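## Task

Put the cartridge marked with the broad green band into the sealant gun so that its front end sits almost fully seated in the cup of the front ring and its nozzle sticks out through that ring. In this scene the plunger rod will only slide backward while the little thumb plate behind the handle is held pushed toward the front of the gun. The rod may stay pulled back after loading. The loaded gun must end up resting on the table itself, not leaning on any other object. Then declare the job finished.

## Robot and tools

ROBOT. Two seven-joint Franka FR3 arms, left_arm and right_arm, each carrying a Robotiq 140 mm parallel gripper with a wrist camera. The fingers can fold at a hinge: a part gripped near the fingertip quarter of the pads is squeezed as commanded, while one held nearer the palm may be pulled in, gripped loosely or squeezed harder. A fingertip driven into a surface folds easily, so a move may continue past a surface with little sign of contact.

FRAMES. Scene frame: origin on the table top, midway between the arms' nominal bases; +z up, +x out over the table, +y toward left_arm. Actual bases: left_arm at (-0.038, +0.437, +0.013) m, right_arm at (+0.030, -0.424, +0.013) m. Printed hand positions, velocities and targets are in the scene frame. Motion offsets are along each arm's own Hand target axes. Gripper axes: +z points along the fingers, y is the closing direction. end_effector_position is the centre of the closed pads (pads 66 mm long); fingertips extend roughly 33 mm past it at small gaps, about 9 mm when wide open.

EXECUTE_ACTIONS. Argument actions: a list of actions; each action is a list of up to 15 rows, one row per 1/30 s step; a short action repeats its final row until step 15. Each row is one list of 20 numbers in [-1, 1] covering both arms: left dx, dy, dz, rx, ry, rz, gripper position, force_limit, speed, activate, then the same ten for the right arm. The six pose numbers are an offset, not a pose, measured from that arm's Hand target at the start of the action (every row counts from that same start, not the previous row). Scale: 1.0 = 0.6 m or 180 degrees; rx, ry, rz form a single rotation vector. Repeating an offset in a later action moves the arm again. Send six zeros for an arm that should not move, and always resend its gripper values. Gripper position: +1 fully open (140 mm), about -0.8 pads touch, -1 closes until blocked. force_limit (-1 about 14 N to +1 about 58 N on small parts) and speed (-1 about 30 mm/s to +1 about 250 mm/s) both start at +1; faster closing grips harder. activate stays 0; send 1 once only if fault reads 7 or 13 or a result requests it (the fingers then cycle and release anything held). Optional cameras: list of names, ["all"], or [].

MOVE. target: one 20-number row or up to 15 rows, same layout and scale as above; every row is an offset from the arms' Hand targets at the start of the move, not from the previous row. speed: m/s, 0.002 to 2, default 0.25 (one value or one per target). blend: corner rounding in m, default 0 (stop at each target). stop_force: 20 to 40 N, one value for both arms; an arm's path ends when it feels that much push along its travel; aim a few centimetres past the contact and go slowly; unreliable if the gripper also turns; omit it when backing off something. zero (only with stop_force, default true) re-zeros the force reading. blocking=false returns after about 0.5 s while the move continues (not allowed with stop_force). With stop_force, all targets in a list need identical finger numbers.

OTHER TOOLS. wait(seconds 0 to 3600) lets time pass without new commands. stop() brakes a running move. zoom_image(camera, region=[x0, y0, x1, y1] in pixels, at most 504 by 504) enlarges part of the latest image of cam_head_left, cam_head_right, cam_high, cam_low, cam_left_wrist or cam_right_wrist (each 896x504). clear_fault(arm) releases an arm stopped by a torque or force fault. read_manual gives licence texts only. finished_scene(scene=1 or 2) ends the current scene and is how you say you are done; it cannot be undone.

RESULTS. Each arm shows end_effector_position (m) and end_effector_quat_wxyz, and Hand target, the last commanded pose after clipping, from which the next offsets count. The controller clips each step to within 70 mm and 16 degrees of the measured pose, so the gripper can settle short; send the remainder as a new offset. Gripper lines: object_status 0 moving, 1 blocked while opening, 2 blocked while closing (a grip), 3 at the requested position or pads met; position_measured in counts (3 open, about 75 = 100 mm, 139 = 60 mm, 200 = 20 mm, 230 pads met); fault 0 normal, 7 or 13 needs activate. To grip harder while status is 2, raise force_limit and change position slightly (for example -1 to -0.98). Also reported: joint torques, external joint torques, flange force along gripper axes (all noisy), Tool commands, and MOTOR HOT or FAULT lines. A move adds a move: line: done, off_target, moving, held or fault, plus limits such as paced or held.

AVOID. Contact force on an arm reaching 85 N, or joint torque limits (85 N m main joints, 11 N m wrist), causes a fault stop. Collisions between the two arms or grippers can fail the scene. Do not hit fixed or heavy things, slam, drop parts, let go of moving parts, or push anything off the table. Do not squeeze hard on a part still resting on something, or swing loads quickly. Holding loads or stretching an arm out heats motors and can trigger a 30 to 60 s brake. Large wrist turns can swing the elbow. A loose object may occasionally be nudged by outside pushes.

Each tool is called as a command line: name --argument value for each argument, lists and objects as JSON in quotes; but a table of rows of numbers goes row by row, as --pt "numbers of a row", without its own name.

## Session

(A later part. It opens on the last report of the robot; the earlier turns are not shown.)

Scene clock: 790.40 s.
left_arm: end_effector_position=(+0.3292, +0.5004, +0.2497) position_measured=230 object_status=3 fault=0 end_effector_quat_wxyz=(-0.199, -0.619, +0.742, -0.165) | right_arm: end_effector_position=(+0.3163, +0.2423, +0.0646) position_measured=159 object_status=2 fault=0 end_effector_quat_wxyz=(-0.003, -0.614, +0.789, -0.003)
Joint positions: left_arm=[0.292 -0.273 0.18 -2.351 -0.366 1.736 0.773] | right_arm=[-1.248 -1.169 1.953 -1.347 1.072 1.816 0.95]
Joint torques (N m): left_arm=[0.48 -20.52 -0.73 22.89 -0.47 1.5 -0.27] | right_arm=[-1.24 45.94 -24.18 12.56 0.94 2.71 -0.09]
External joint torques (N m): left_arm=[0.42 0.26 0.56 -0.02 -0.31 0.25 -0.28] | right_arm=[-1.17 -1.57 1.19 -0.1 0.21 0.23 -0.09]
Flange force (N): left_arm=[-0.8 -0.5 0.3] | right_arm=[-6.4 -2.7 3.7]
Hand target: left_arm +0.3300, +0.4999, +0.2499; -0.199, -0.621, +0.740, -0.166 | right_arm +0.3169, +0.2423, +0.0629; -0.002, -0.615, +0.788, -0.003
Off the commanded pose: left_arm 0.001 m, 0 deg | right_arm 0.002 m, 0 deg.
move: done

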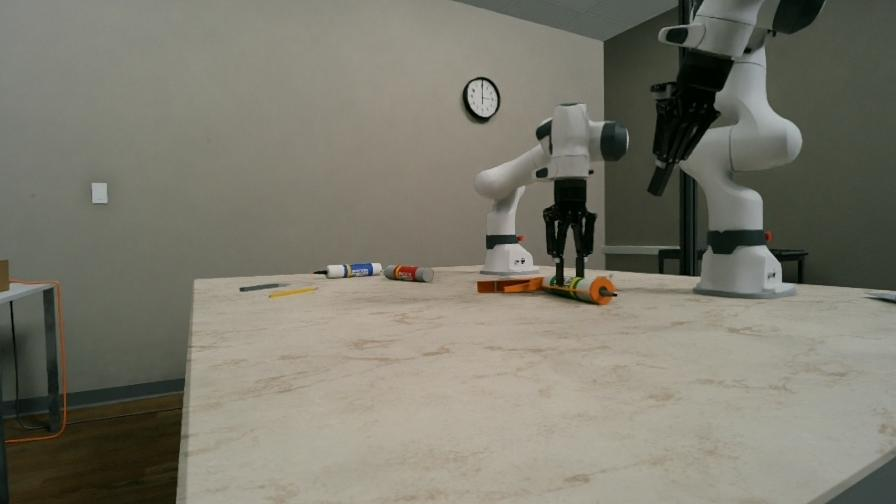

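move --target '[0,0,0,0,0,0,-1,-1,-1,0,-0.016,0,0,0,0,0,-1,-1,-1,0]' --speed 0.02 --cameras '["cam_low","cam_high","cam_right_wrist","cam_left_wrist"]'

zoom_image --camera "cam_low" --region '[520, 240, 630, 310]'

zoom_image --camera "cam_high" --region '[420, 190, 570, 270]'

zoom_image --camera "cam_right_wrist" --region '[370, 384, 550, 504]'

Scene clock: 797.17 s.
left_arm: end_effector_position=(+0.3292, +0.5004, +0.2497) position_measured=230 object_status=3 fault=0 end_effector_quat_wxyz=(-0.199, -0.619, +0.742, -0.165) | right_arm: end_effector_position=(+0.3207, +0.2518, +0.0650) position_measured=159 object_status=2 fault=0 end_effector_quat_wxyz=(+0.000, -0.618, +0.786, -0.003)
Joint positions: left_arm=[0.292 -0.273 0.18 -2.351 -0.366 1.736 0.773] | right_arm=[-1.281 -1.183 1.962 -1.292 1.072 1.808 0.958]
Joint velocities: left_arm=[within noise] | right_arm=[0 0 0 0.001 0 -0.001 0.004]
Joint torques (N m): left_arm=[0.51 -20.57 -0.72 22.95 -0.47 1.49 -0.2] | right_arm=[-1.28 48 -24.37 14.01 1.2 2.52 0.35]
External joint torques (N m): left_arm=[0.53 0.09 0.65 0.13 -0.32 0.26 -0.22] | right_arm=[-1.23 -0.63 0.42 1.39 0.47 0.03 0.35]
Flange force (N): left_arm=[-0.9 -0.3 -0.1] | right_arm=[-15.1 -3.7 1.1]
Hand target: left_arm +0.3300, +0.4999, +0.2499; -0.199, -0.621, +0.740, -0.166 | right_arm +0.3193, +0.2516, +0.0629; -0.002, -0.615, +0.788, -0.003
Off the commanded pose: left_arm 0.001 m, 0 deg | right_arm 0.003 m, 0 deg.
move: done
cam_left_wrist: T_world_to_cam=[[-0.981, 0.19397, -0.00302, 0.23733], [0.19077, 0.96173, -0.19667, -0.48988], [-0.03525, -0.19351, -0.98047, 0.49288]] pos_world=[0.34365, 0.52047, 0.38762]
cam_right_wrist: T_world_to_cam=[[-0.97154, 0.23687, 0.00289, 0.26259], [0.22451, 0.91682, 0.3302, -0.32094], [0.07556, 0.32145, -0.94391, 0.09968]] pos_world=[0.31964, 0.2, 0.19931]
Images, in order (width x height): cam_high 896x504, cam_low 896x504, cam_left_wrist 896x504, cam_right_wrist 896x504.

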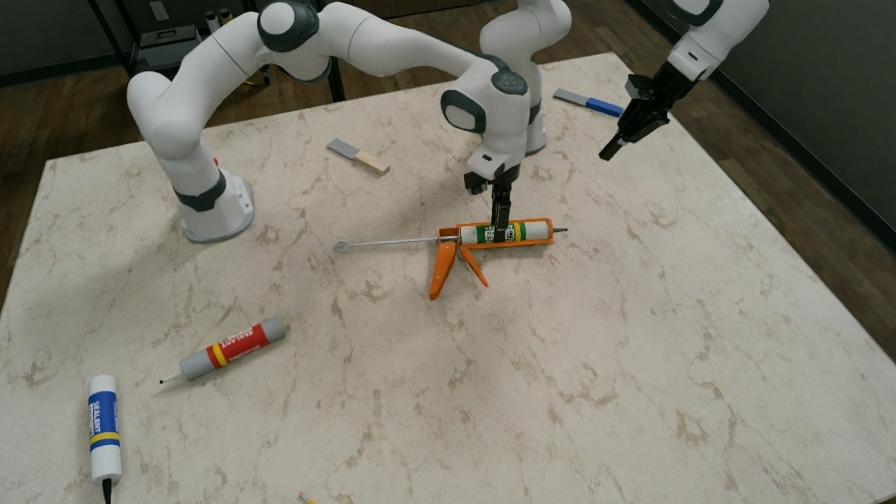

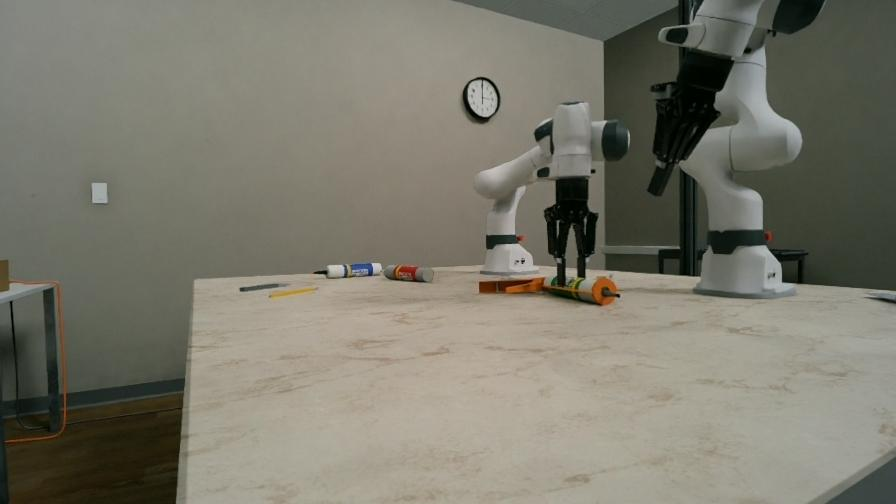

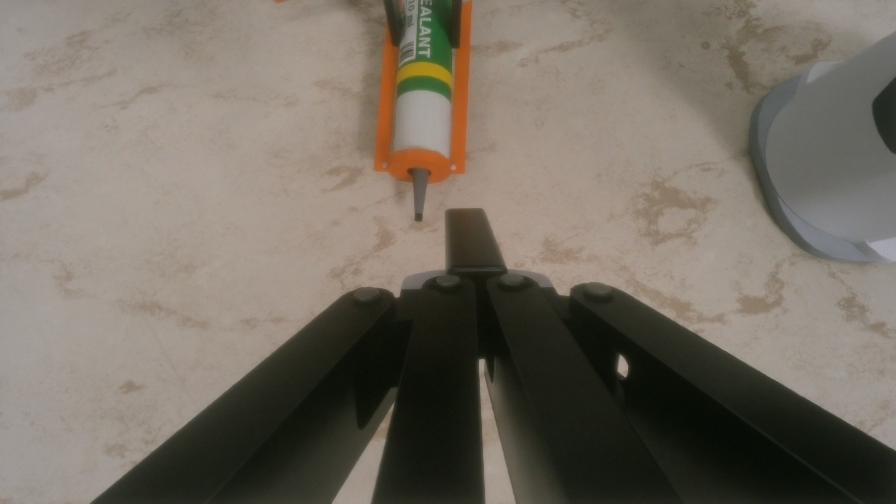

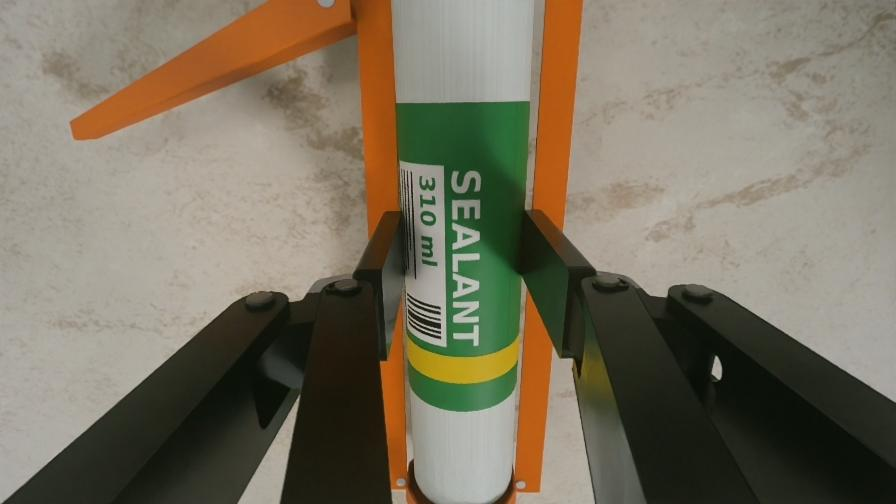

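Scaled by 4.582 from the camera's image (finer frame: 1280x720).

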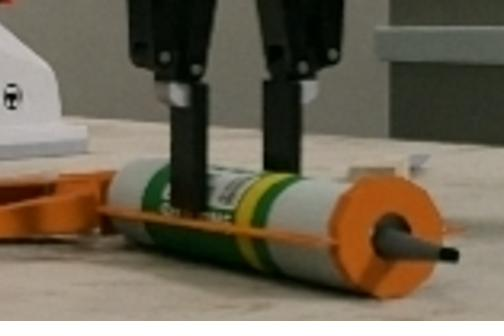

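Scaled by 3.360 from the camera's image (finer frame: 1280x720).

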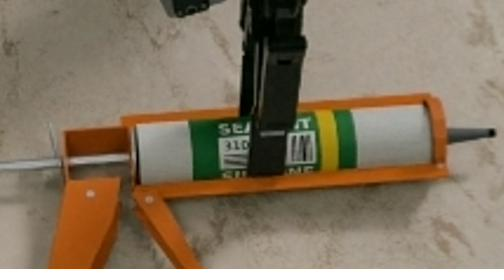

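Scaled by 2.800 from the camera's image (finer frame: 1280x720).

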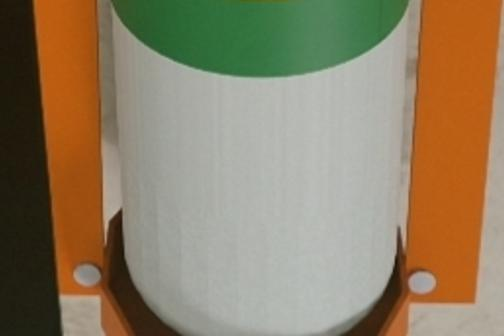

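move --target '[0,0,0,0,0,0,-1,-1,-1,0,0,0,0,0,0,0,-0.2,-1,-1,0]'

move --target '[0,0,0,0,0,0,-1,-1,-1,0,0,0,-0.07,0,0,0,-0.2,-1,-1,0]' --speed 0.1 --cameras '["cam_low","cam_high","cam_right_wrist","cam_left_wrist"]'

zoom_image --camera "cam_low" --region '[520, 240, 630, 310]'

zoom_image --camera "cam_high" --region '[420, 190, 570, 270]'

zoom_image --camera "cam_right_wrist" --region '[370, 344, 550, 504]'

zoom_image --camera "cam_left_wrist" --region '[370, 60, 490, 220]'

Scene clock: 806.57 s.
left_arm: end_effector_position=(+0.3292, +0.5004, +0.2497) position_measured=230 object_status=3 fault=0 end_effector_quat_wxyz=(-0.199, -0.619, +0.742, -0.165) | right_arm: end_effector_position=(+0.3202, +0.2522, +0.0647) position_measured=154 object_status=3 fault=0 end_effector_quat_wxyz=(+0.000, -0.617, +0.787, -0.002)
Joint positions: left_arm=[0.292 -0.273 0.18 -2.351 -0.366 1.736 0.773] | right_arm=[-1.281 -1.183 1.963 -1.29 1.072 1.808 0.96]
Joint torques (N m): left_arm=[0.49 -20.55 -0.66 22.88 -0.46 1.49 -0.23] | right_arm=[-1.01 48.32 -24.67 13.54 0.77 2.44 0.47]
External joint torques (N m): left_arm=[0.61 0.22 0.82 -0.08 -0.3 0.24 -0.25] | right_arm=[-0.99 -0.41 0.13 0.87 0.03 -0.05 0.47]
Flange force (N): left_arm=[-1.1 0.0 0.2] | right_arm=[-10.8 -2.5 0.3]
Hand target: left_arm +0.3300, +0.4999, +0.2499; -0.199, -0.621, +0.740, -0.166 | right_arm +0.3193, +0.2516, +0.0629; -0.002, -0.615, +0.788, -0.003
Off the commanded pose: left_arm 0.001 m, 0 deg | right_arm 0.002 m, 0 deg.
move: done

Scene clock: 807.63 s.
left_arm: end_effector_position=(+0.3292, +0.5004, +0.2497) position_measured=230 object_status=3 fault=0 end_effector_quat_wxyz=(-0.199, -0.619, +0.742, -0.165) | right_arm: end_effector_position=(+0.3199, +0.2531, +0.1050) position_measured=154 object_status=3 fault=0 end_effector_quat_wxyz=(-0.001, -0.617, +0.787, -0.001)
Joint positions: left_arm=[0.292 -0.273 0.18 -2.351 -0.366 1.736 0.773] | right_arm=[-1.281 -1.139 1.93 -1.267 1.042 1.75 0.973]
Joint velocities: left_arm=[within noise] | right_arm=[0 -0.001 0 0.001 -0.001 -0.004 0.004]
Joint torques (N m): left_arm=[0.44 -20.5 -0.65 22.93 -0.45 1.48 -0.19] | right_arm=[-0.91 48.39 -24.72 13.77 0.51 2.22 0.44]
External joint torques (N m): left_arm=[0.5 0.18 0.75 0.08 -0.3 0.25 -0.2] | right_arm=[-0.84 -0.17 -0.24 0.65 -0.25 -0.29 0.44]
Flange force (N): left_arm=[-1.1 -0.3 -0.1] | right_arm=[-8.7 -2.0 -1.3]
Hand target: left_arm +0.3300, +0.4999, +0.2499; -0.199, -0.621, +0.740, -0.166 | right_arm +0.3193, +0.2519, +0.1049; -0.002, -0.615, +0.788, -0.003
Off the commanded pose: left_arm 0.001 m, 0 deg | right_arm 0.001 m, 0 deg.
move: done
cam_left_wrist: T_world_to_cam=[[-0.981, 0.19397, -0.00302, 0.23733], [0.19077, 0.96173, -0.19667, -0.48988], [-0.03525, -0.19351, -0.98047, 0.49288]] pos_world=[0.34365, 0.52047, 0.38762]
cam_right_wrist: T_world_to_cam=[[-0.97138, 0.23746, 0.00583, 0.26088], [0.22592, 0.91603, 0.33143, -0.33547], [0.07337, 0.32327, -0.94346, 0.13719]] pos_world=[0.31914, 0.201, 0.2391]
Images, in order (width x height): cam_high 896x504, cam_low 896x504, cam_left_wrist 896x504, cam_right_wrist 896x504.

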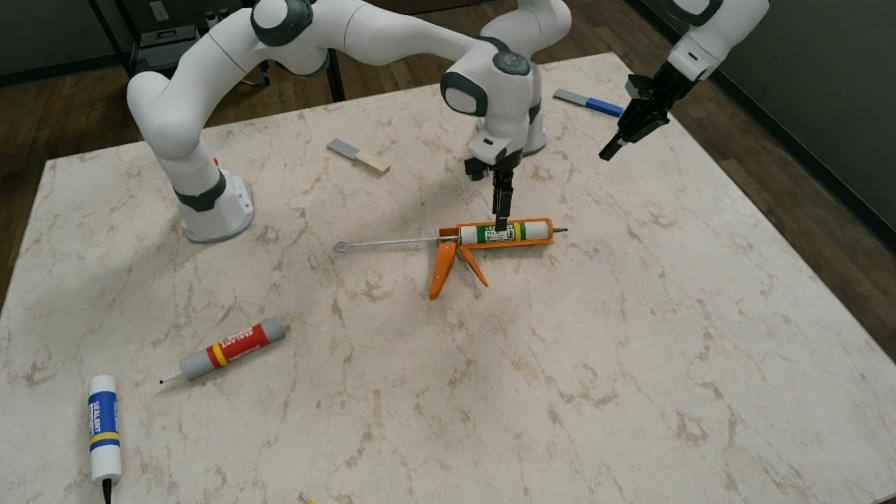

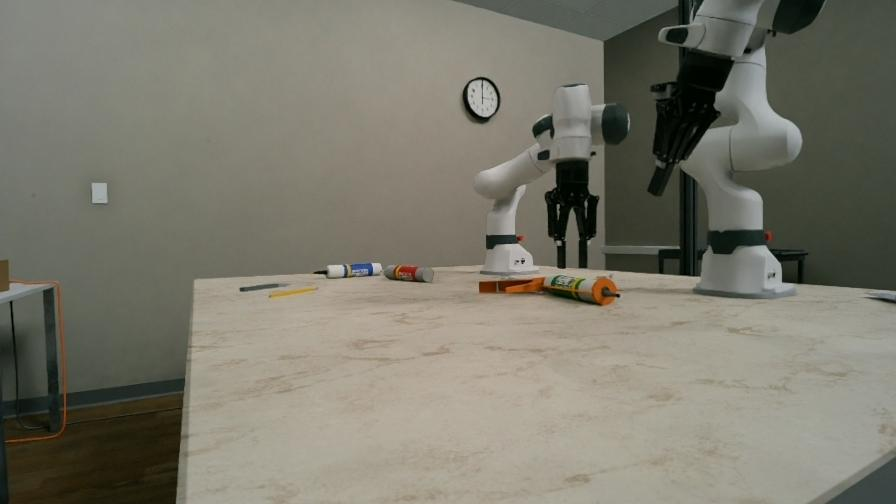

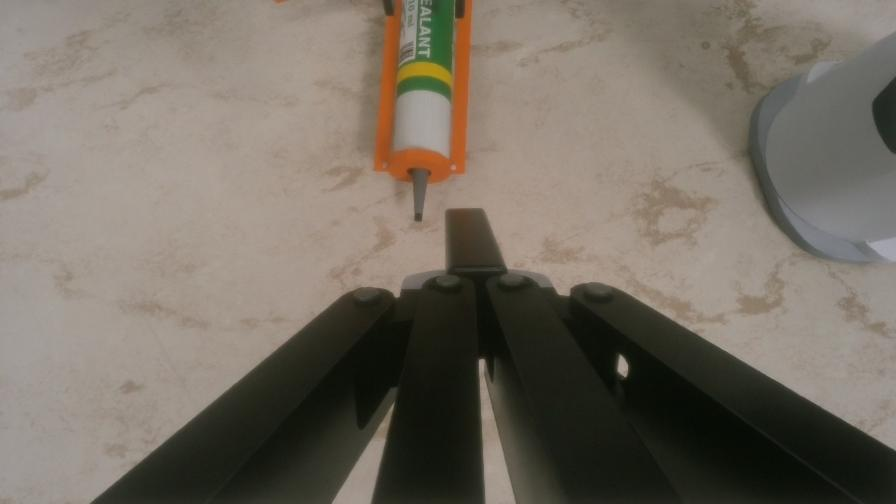

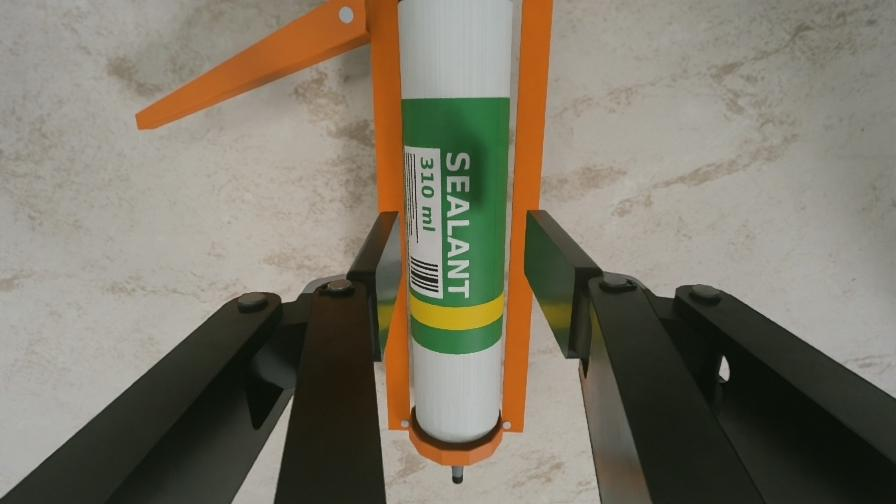

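Scaled by 4.582 from the camera's image (finer frame: 1280x720).

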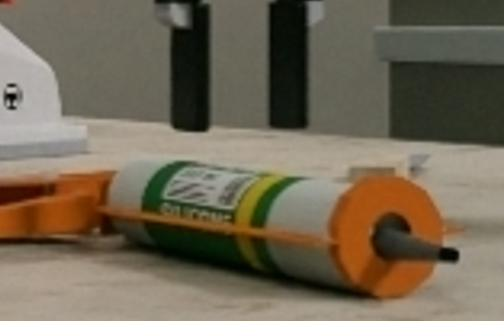

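Scaled by 3.360 from the camera's image (finer frame: 1280x720).

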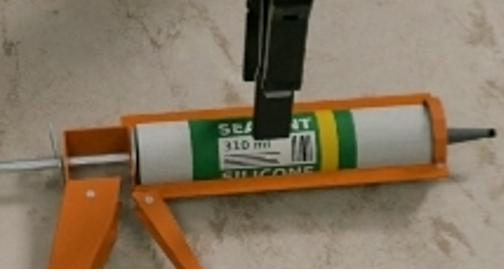

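Scaled by 2.800 from the camera's image (finer frame: 1280x720).

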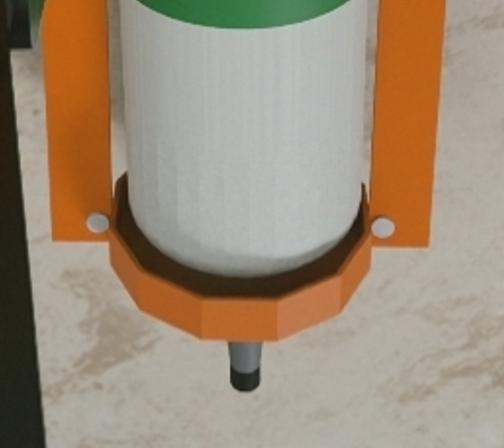

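Scaled by 3.150 from the camera's image (finer frame: 1280x720).

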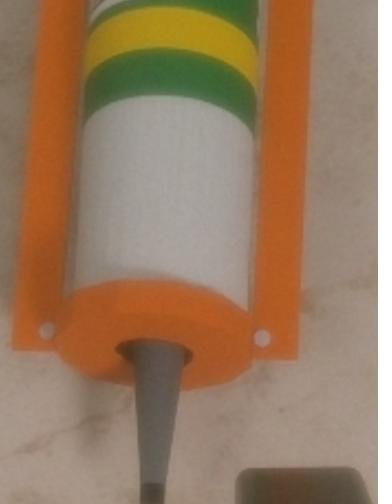

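zoom_image --camera "cam_low" --region '[590, 270, 625, 310]'

zoom_image --camera "cam_high" --region '[425, 200, 495, 260]'

zoom_image --camera "cam_high" --region '[510, 200, 580, 260]'

Scaled by 12.600 from the camera's image (finer frame: 1280x720).

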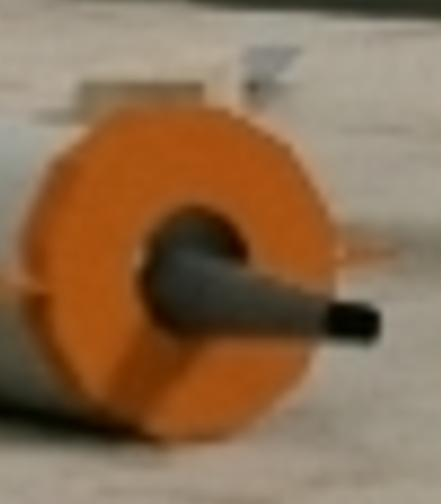

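Scaled by 7.200 from the camera's image (finer frame: 1280x720).

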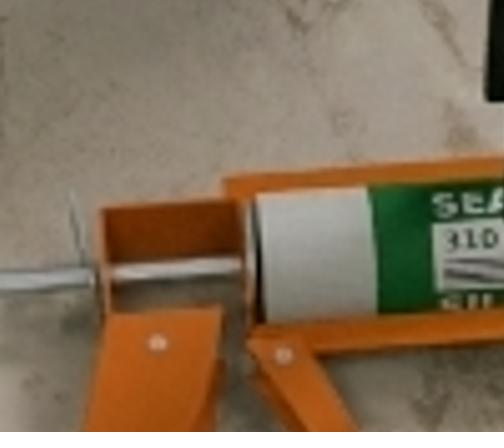

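Scaled by 7.200 from the camera's image (finer frame: 1280x720).

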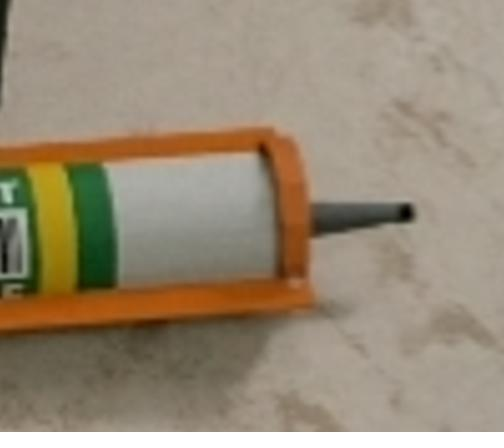

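move --target '[0,0,0,0,0,0,-1,-1,-1,0,0.0,0,0.0725,0,0,0,-0.2,-1,0,0]' --speed 0.05 --cameras '["cam_low"]'

zoom_image --camera "cam_low" --region '[535, 240, 605, 300]'

Scene clock: 841.90 s.
left_arm: end_effector_position=(+0.3292, +0.5004, +0.2497) position_measured=230 object_status=3 fault=0 end_effector_quat_wxyz=(-0.199, -0.619, +0.742, -0.165) | right_arm: end_effector_position=(+0.3185, +0.2511, +0.0629) position_measured=154 object_status=3 fault=0 end_effector_quat_wxyz=(-0.003, -0.614, +0.790, -0.004)
Joint positions: left_arm=[0.292 -0.273 0.18 -2.351 -0.366 1.736 0.773] | right_arm=[-1.281 -1.186 1.964 -1.289 1.071 1.803 0.971]
Joint velocities: left_arm=[within noise] | right_arm=[0 -0.001 -0.001 0 0.001 0.004 -0.002]
Joint torques (N m): left_arm=[0.51 -20.58 -0.62 22.9 -0.46 1.49 -0.29] | right_arm=[-1.17 48.84 -24.61 12.71 1.13 2.79 -0.02]
External joint torques (N m): left_arm=[0.49 0.14 0.7 0.06 -0.3 0.26 -0.31] | right_arm=[-1.52 0.11 0.04 -0.08 0.38 0.32 -0.02]
Flange force (N): left_arm=[-0.8 -0.3 0.0] | right_arm=[-4.1 -2.7 0.9]
Hand target: left_arm +0.3300, +0.4999, +0.2499; -0.199, -0.621, +0.740, -0.166 | right_arm +0.3193, +0.2516, +0.0614; -0.002, -0.615, +0.788, -0.003
Off the commanded pose: left_arm 0.001 m, 0 deg | right_arm 0.002 m, 0 deg.
move: done

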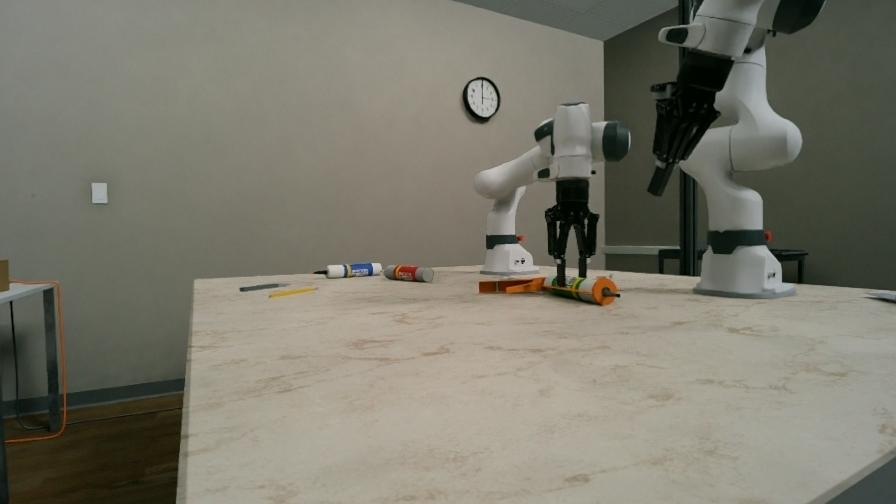

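Scaled by 7.200 from the camera's image (finer frame: 1280x720).

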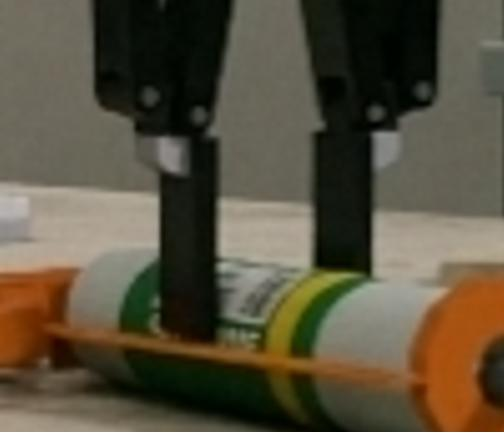

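move --target '[0,0,0,0,0,0,-1,-1,-1,0,0,0,0,0,0,0,-0.98,0,-1,0]'

move --target '[0,0,0,0,0,0,-1,-1,-1,0,0,0,-0.005,0,0,0,-0.98,0,-1,0]' --speed 0.02 --cameras '["cam_low","cam_right_wrist","cam_left_wrist"]'

zoom_image --camera "cam_low" --region '[535, 240, 605, 300]'

zoom_image --camera "cam_low" --region '[590, 270, 625, 310]'

zoom_image --camera "cam_right_wrist" --region '[370, 384, 550, 504]'

Scene clock: 846.33 s.
left_arm: end_effector_position=(+0.3292, +0.5004, +0.2497) position_measured=230 object_status=3 fault=0 end_effector_quat_wxyz=(-0.199, -0.619, +0.742, -0.165) | right_arm: end_effector_position=(+0.3188, +0.2515, +0.0632) position_measured=162 object_status=0 fault=0 end_effector_quat_wxyz=(-0.003, -0.614, +0.789, -0.003)
Joint positions: left_arm=[0.292 -0.273 0.18 -2.351 -0.366 1.736 0.773] | right_arm=[-1.281 -1.186 1.964 -1.289 1.072 1.804 0.971]
Joint torques (N m): left_arm=[0.46 -20.57 -0.62 22.84 -0.46 1.48 -0.26] | right_arm=[-1.12 47.05 -23.36 12.72 1.23 2.83 -0.08]
External joint torques (N m): left_arm=[0.43 0.19 0.69 -0.02 -0.31 0.24 -0.28] | right_arm=[-1.27 -1.72 1.37 0 0.49 0.35 -0.08]
Flange force (N): left_arm=[-0.8 -0.3 0.2] | right_arm=[-7.9 -3.0 4.3]
Hand target: left_arm +0.3300, +0.4999, +0.2499; -0.199, -0.621, +0.740, -0.166 | right_arm +0.3193, +0.2516, +0.0614; -0.002, -0.615, +0.788, -0.003
Off the commanded pose: left_arm 0.001 m, 0 deg | right_arm 0.002 m, 0 deg.
move: done

Scene clock: 846.83 s.
left_arm: end_effector_position=(+0.3292, +0.5004, +0.2497) position_measured=230 object_status=3 fault=0 end_effector_quat_wxyz=(-0.199, -0.619, +0.742, -0.165) | right_arm: end_effector_position=(+0.3188, +0.2515, +0.0633) position_measured=162 object_status=2 fault=0 end_effector_quat_wxyz=(-0.003, -0.614, +0.789, -0.003)
Joint positions: left_arm=[0.292 -0.273 0.18 -2.351 -0.366 1.736 0.773] | right_arm=[-1.281 -1.186 1.964 -1.289 1.072 1.804 0.971]
Joint torques (N m): left_arm=[0.52 -20.51 -0.67 22.95 -0.48 1.5 -0.25] | right_arm=[-0.83 49.37 -24.98 13.4 1.04 2.71 0]
External joint torques (N m): left_arm=[0.53 0.24 0.69 0.07 -0.32 0.26 -0.27] | right_arm=[-0.83 0.66 -0.23 0.77 0.3 0.23 0]
Flange force (N): left_arm=[-1.1 -0.5 0.0] | right_arm=[-6.0 -2.1 -0.6]
Hand target: left_arm +0.3300, +0.4999, +0.2499; -0.199, -0.621, +0.740, -0.166 | right_arm +0.3193, +0.2516, +0.0644; -0.002, -0.615, +0.788, -0.003
Off the commanded pose: left_arm 0.001 m, 0 deg | right_arm 0.001 m, 0 deg.
move: done
cam_left_wrist: T_world_to_cam=[[-0.981, 0.19397, -0.00302, 0.23733], [0.19077, 0.96173, -0.19667, -0.48988], [-0.03525, -0.19351, -0.98047, 0.49288]] pos_world=[0.34365, 0.52047, 0.38762]
cam_right_wrist: T_world_to_cam=[[-0.96908, 0.24668, 0.00481, 0.25738], [0.23475, 0.91585, 0.32576, -0.32238], [0.07596, 0.31681, -0.94544, 0.09943]] pos_world=[0.31755, 0.20026, 0.19778]
Images, in order (width x height): cam_low 896x504, cam_left_wrist 896x504, cam_right_wrist 896x504.

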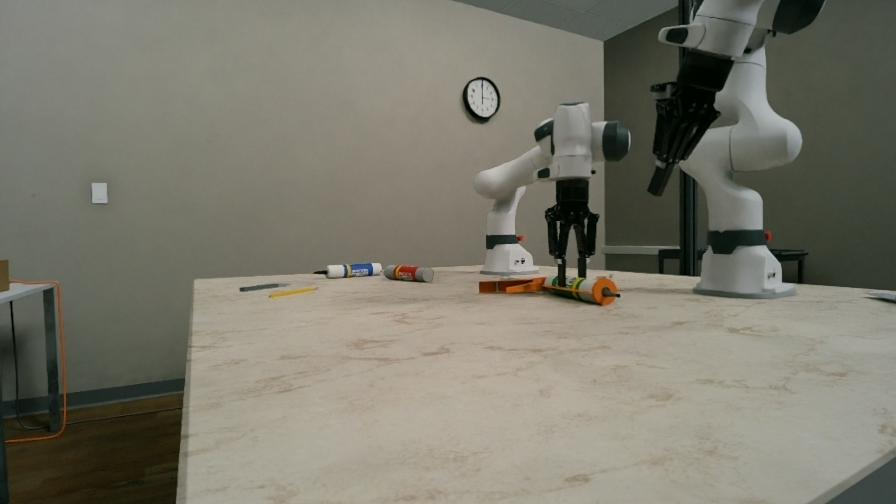

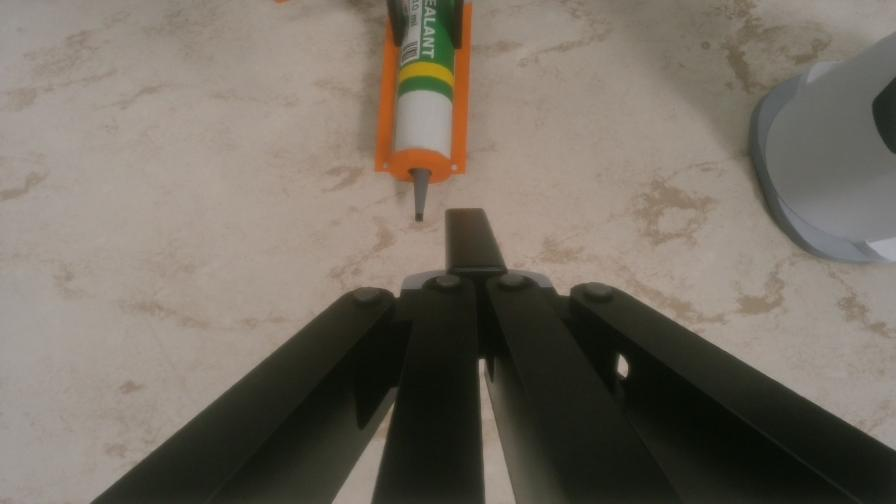

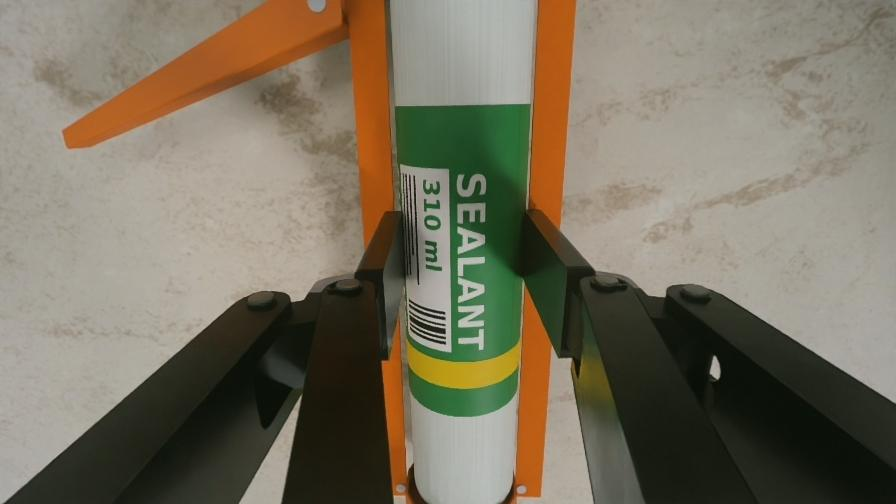

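Scaled by 7.200 from the camera's image (finer frame: 1280x720).

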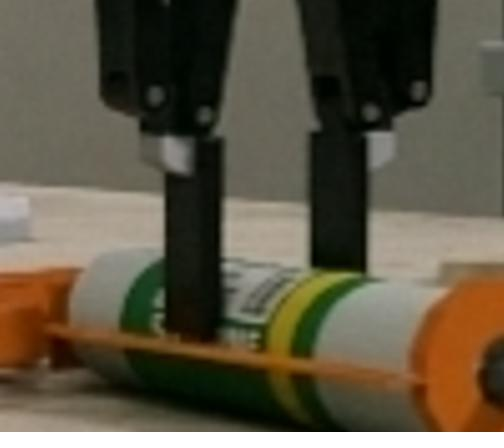

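Scaled by 12.600 from the camera's image (finer frame: 1280x720).

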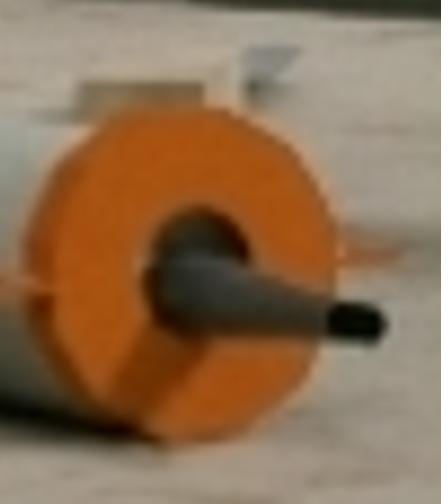

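Scaled by 2.800 from the camera's image (finer frame: 1280x720).

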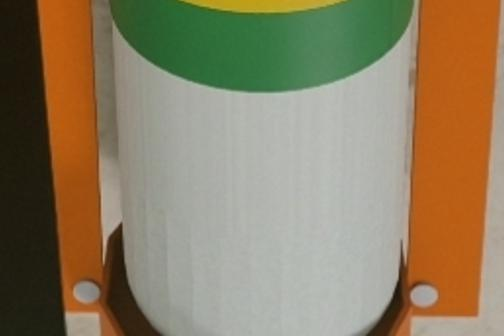

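move --target '[0,0,0,0,0,0,-1,-1,-1,0,0,0,-0.005,0,0,0,-0.98,0,-1,0]' --speed 0.02 --cameras '["cam_low","cam_right_wrist","cam_left_wrist"]'

zoom_image --camera "cam_low" --region '[590, 270, 625, 310]'

zoom_image --camera "cam_right_wrist" --region '[370, 384, 550, 504]'

zoom_image --camera "cam_left_wrist" --region '[370, 60, 490, 220]'

Scene clock: 852.20 s.
left_arm: end_effector_position=(+0.3292, +0.5004, +0.2497) position_measured=230 object_status=3 fault=0 end_effector_quat_wxyz=(-0.199, -0.619, +0.742, -0.165) | right_arm: end_effector_position=(+0.3183, +0.2512, +0.0634) position_measured=162 object_status=2 fault=0 end_effector_quat_wxyz=(-0.004, -0.614, +0.789, -0.003)
Joint positions: left_arm=[0.292 -0.273 0.18 -2.351 -0.366 1.736 0.773] | right_arm=[-1.281 -1.185 1.964 -1.289 1.071 1.802 0.971]
Joint torques (N m): left_arm=[0.46 -20.6 -0.68 22.87 -0.45 1.48 -0.27] | right_arm=[-0.81 51.16 -26.62 13.86 0.55 2.32 -0.03]
External joint torques (N m): left_arm=[0.49 0.06 0.69 0.03 -0.3 0.25 -0.28] | right_arm=[-0.9 2.34 -1.84 1.14 -0.19 -0.15 -0.03]
Flange force (N): left_arm=[-0.6 0.0 0.1] | right_arm=[-4.8 -2.0 -5.0]
Hand target: left_arm +0.3300, +0.4999, +0.2499; -0.199, -0.621, +0.740, -0.166 | right_arm +0.3193, +0.2516, +0.0674; -0.002, -0.615, +0.788, -0.003
Off the commanded pose: left_arm 0.001 m, 0 deg | right_arm 0.004 m, 0 deg.
move: off_target (right_arm)
cam_left_wrist: T_world_to_cam=[[-0.981, 0.19397, -0.00302, 0.23733], [0.19077, 0.96173, -0.19667, -0.48988], [-0.03525, -0.19351, -0.98047, 0.49288]] pos_world=[0.34365, 0.52047, 0.38762]
cam_right_wrist: T_world_to_cam=[[-0.96911, 0.24654, 0.00583, 0.25707], [0.23504, 0.91623, 0.32448, -0.3221], [0.07466, 0.31582, -0.94588, 0.10029]] pos_world=[0.31735, 0.20006, 0.19788]
Images, in order (width x height): cam_low 896x504, cam_left_wrist 896x504, cam_right_wrist 896x504.

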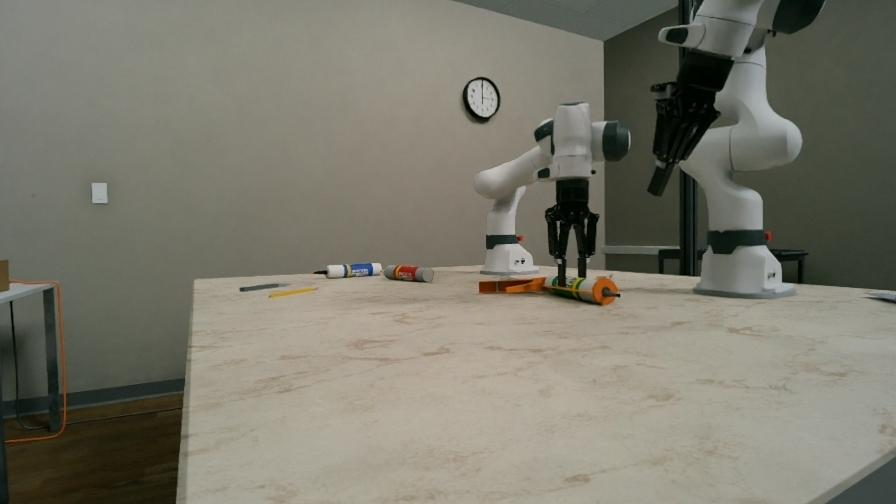

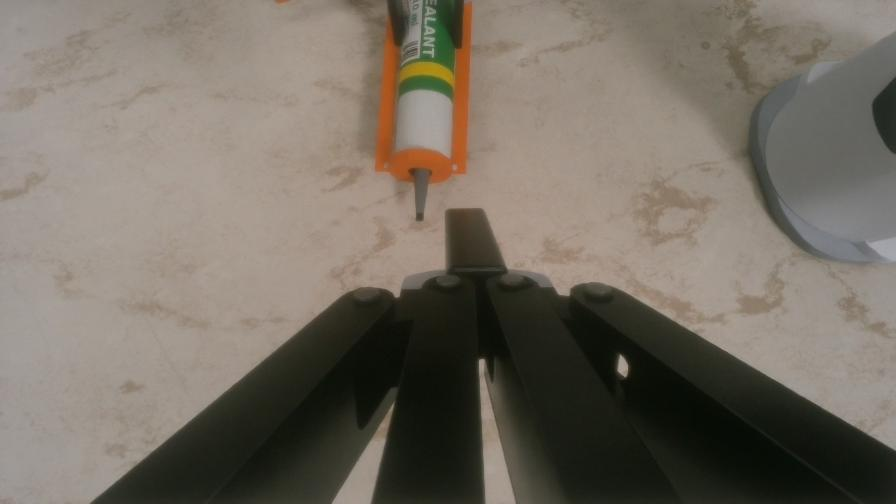

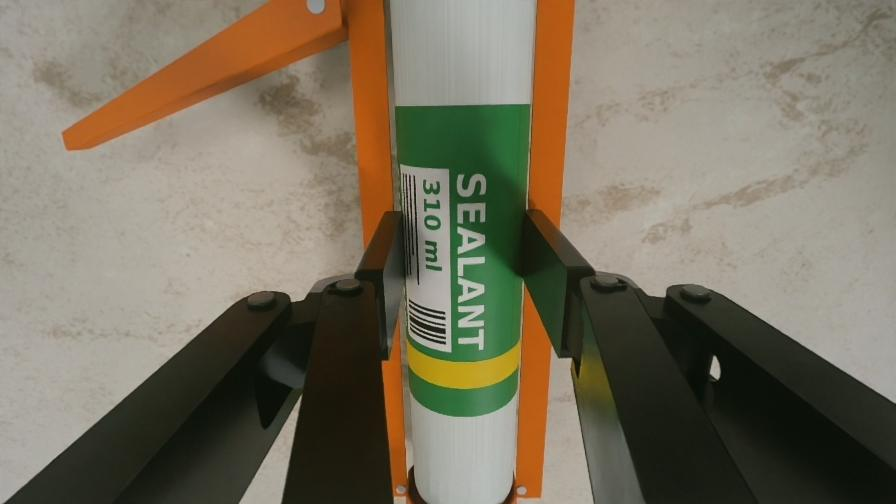

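Scaled by 12.600 from the camera's image (finer frame: 1280x720).

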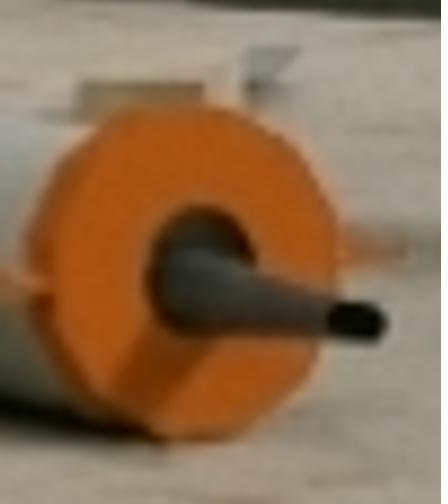

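Scaled by 2.800 from the camera's image (finer frame: 1280x720).

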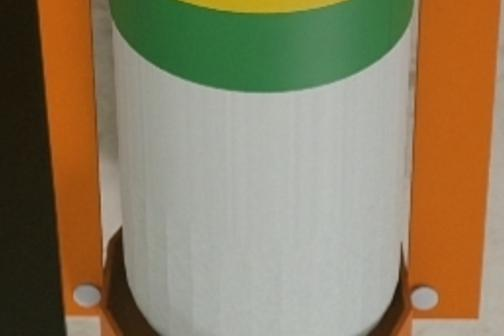

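Scaled by 3.150 from the camera's image (finer frame: 1280x720).

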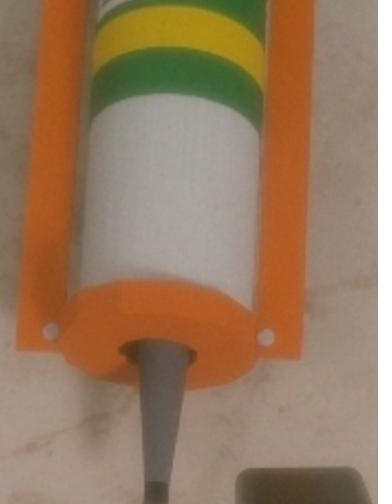

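move --target '[0,0,0,0,0,0,-1,-1,-1,0,0,0,-0.004,0,0,0,-0.98,0,-1,0]' --speed 0.02 --cameras '["cam_low","cam_right_wrist","cam_left_wrist"]'

zoom_image --camera "cam_low" --region '[590, 270, 625, 310]'

zoom_image --camera "cam_low" --region '[520, 240, 630, 310]'

Scene clock: 855.00 s.
left_arm: end_effector_position=(+0.3292, +0.5004, +0.2497) position_measured=230 object_status=3 fault=0 end_effector_quat_wxyz=(-0.199, -0.619, +0.742, -0.165) | right_arm: end_effector_position=(+0.3183, +0.2508, +0.0653) position_measured=162 object_status=2 fault=0 end_effector_quat_wxyz=(-0.004, -0.614, +0.790, -0.003)
Joint positions: left_arm=[0.292 -0.273 0.18 -2.351 -0.366 1.736 0.773] | right_arm=[-1.281 -1.182 1.962 -1.289 1.07 1.798 0.971]
Joint velocities: left_arm=[within noise] | right_arm=[0 0 0.001 0 -0.001 -0.003 0.001]
Joint torques (N m): left_arm=[0.51 -20.55 -0.62 22.85 -0.47 1.49 -0.25] | right_arm=[-0.91 51.16 -26.92 14.1 0.47 2.4 0.07]
External joint torques (N m): left_arm=[0.47 0.34 0.69 -0.14 -0.31 0.23 -0.26] | right_arm=[-0.86 2.58 -2.23 1.5 -0.26 -0.06 0.07]
Flange force (N): left_arm=[-1.1 -0.3 0.5] | right_arm=[-6.2 -2.0 -5.7]
Hand target: left_arm +0.3300, +0.4999, +0.2499; -0.199, -0.621, +0.740, -0.166 | right_arm +0.3193, +0.2517, +0.0698; -0.002, -0.615, +0.788, -0.003
Off the commanded pose: left_arm 0.001 m, 0 deg | right_arm 0.005 m, 0 deg.
move: off_target (right_arm)
cam_left_wrist: T_world_to_cam=[[-0.981, 0.19397, -0.00302, 0.23733], [0.19077, 0.96173, -0.19667, -0.48988], [-0.03525, -0.19351, -0.98047, 0.49288]] pos_world=[0.34365, 0.52047, 0.38762]
cam_right_wrist: T_world_to_cam=[[-0.96906, 0.24673, 0.00671, 0.257], [0.23554, 0.91633, 0.32383, -0.32255], [0.07375, 0.31539, -0.94609, 0.10268]] pos_world=[0.31745, 0.19976, 0.19987]
Images, in order (width x height): cam_low 896x504, cam_left_wrist 896x504, cam_right_wrist 896x504.

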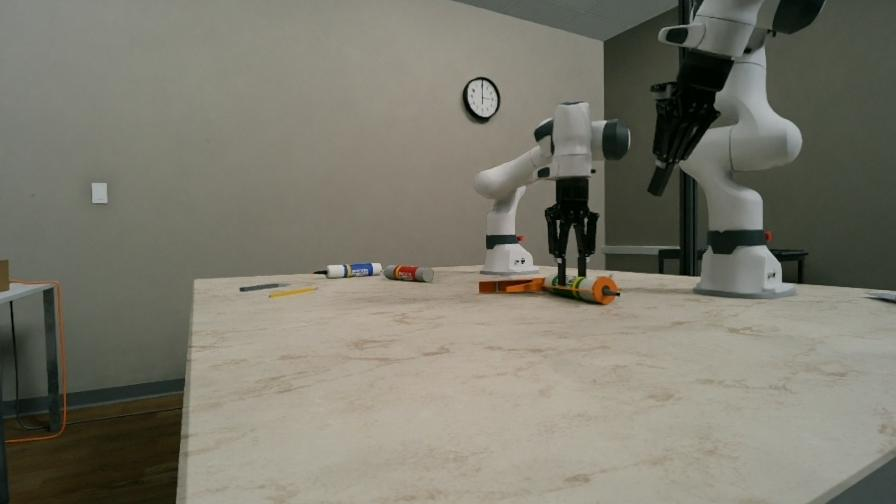

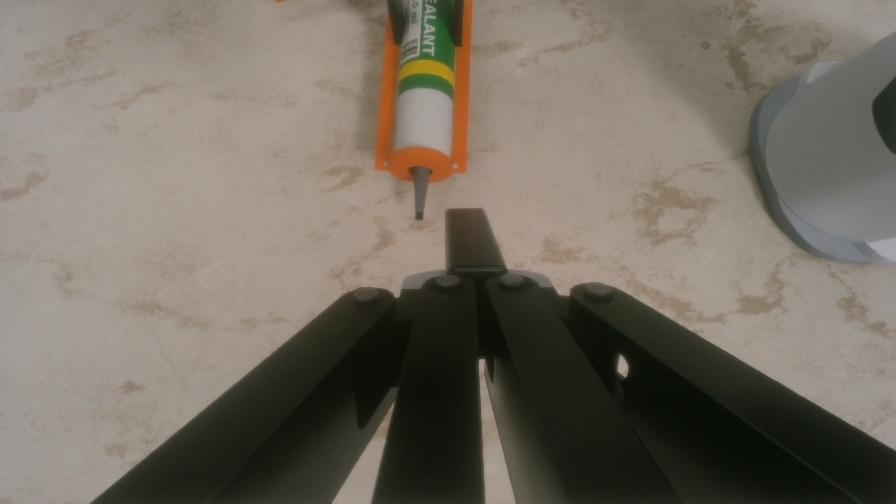

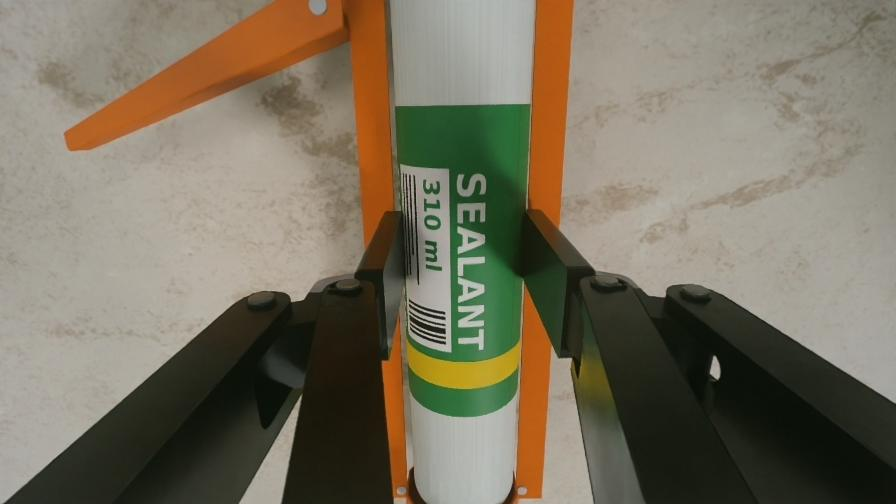

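Scaled by 12.600 from the camera's image (finer frame: 1280x720).

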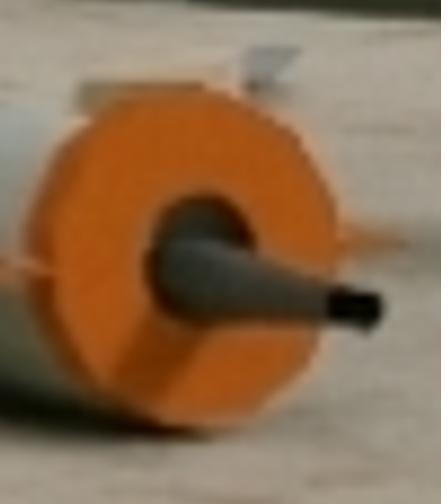

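Scaled by 4.582 from the camera's image (finer frame: 1280x720).

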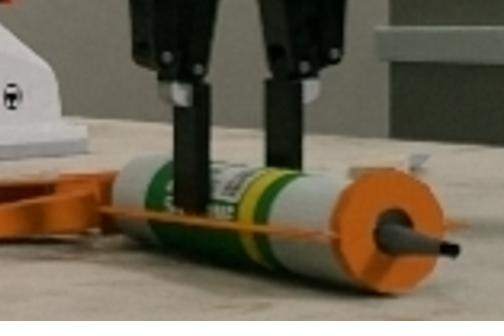

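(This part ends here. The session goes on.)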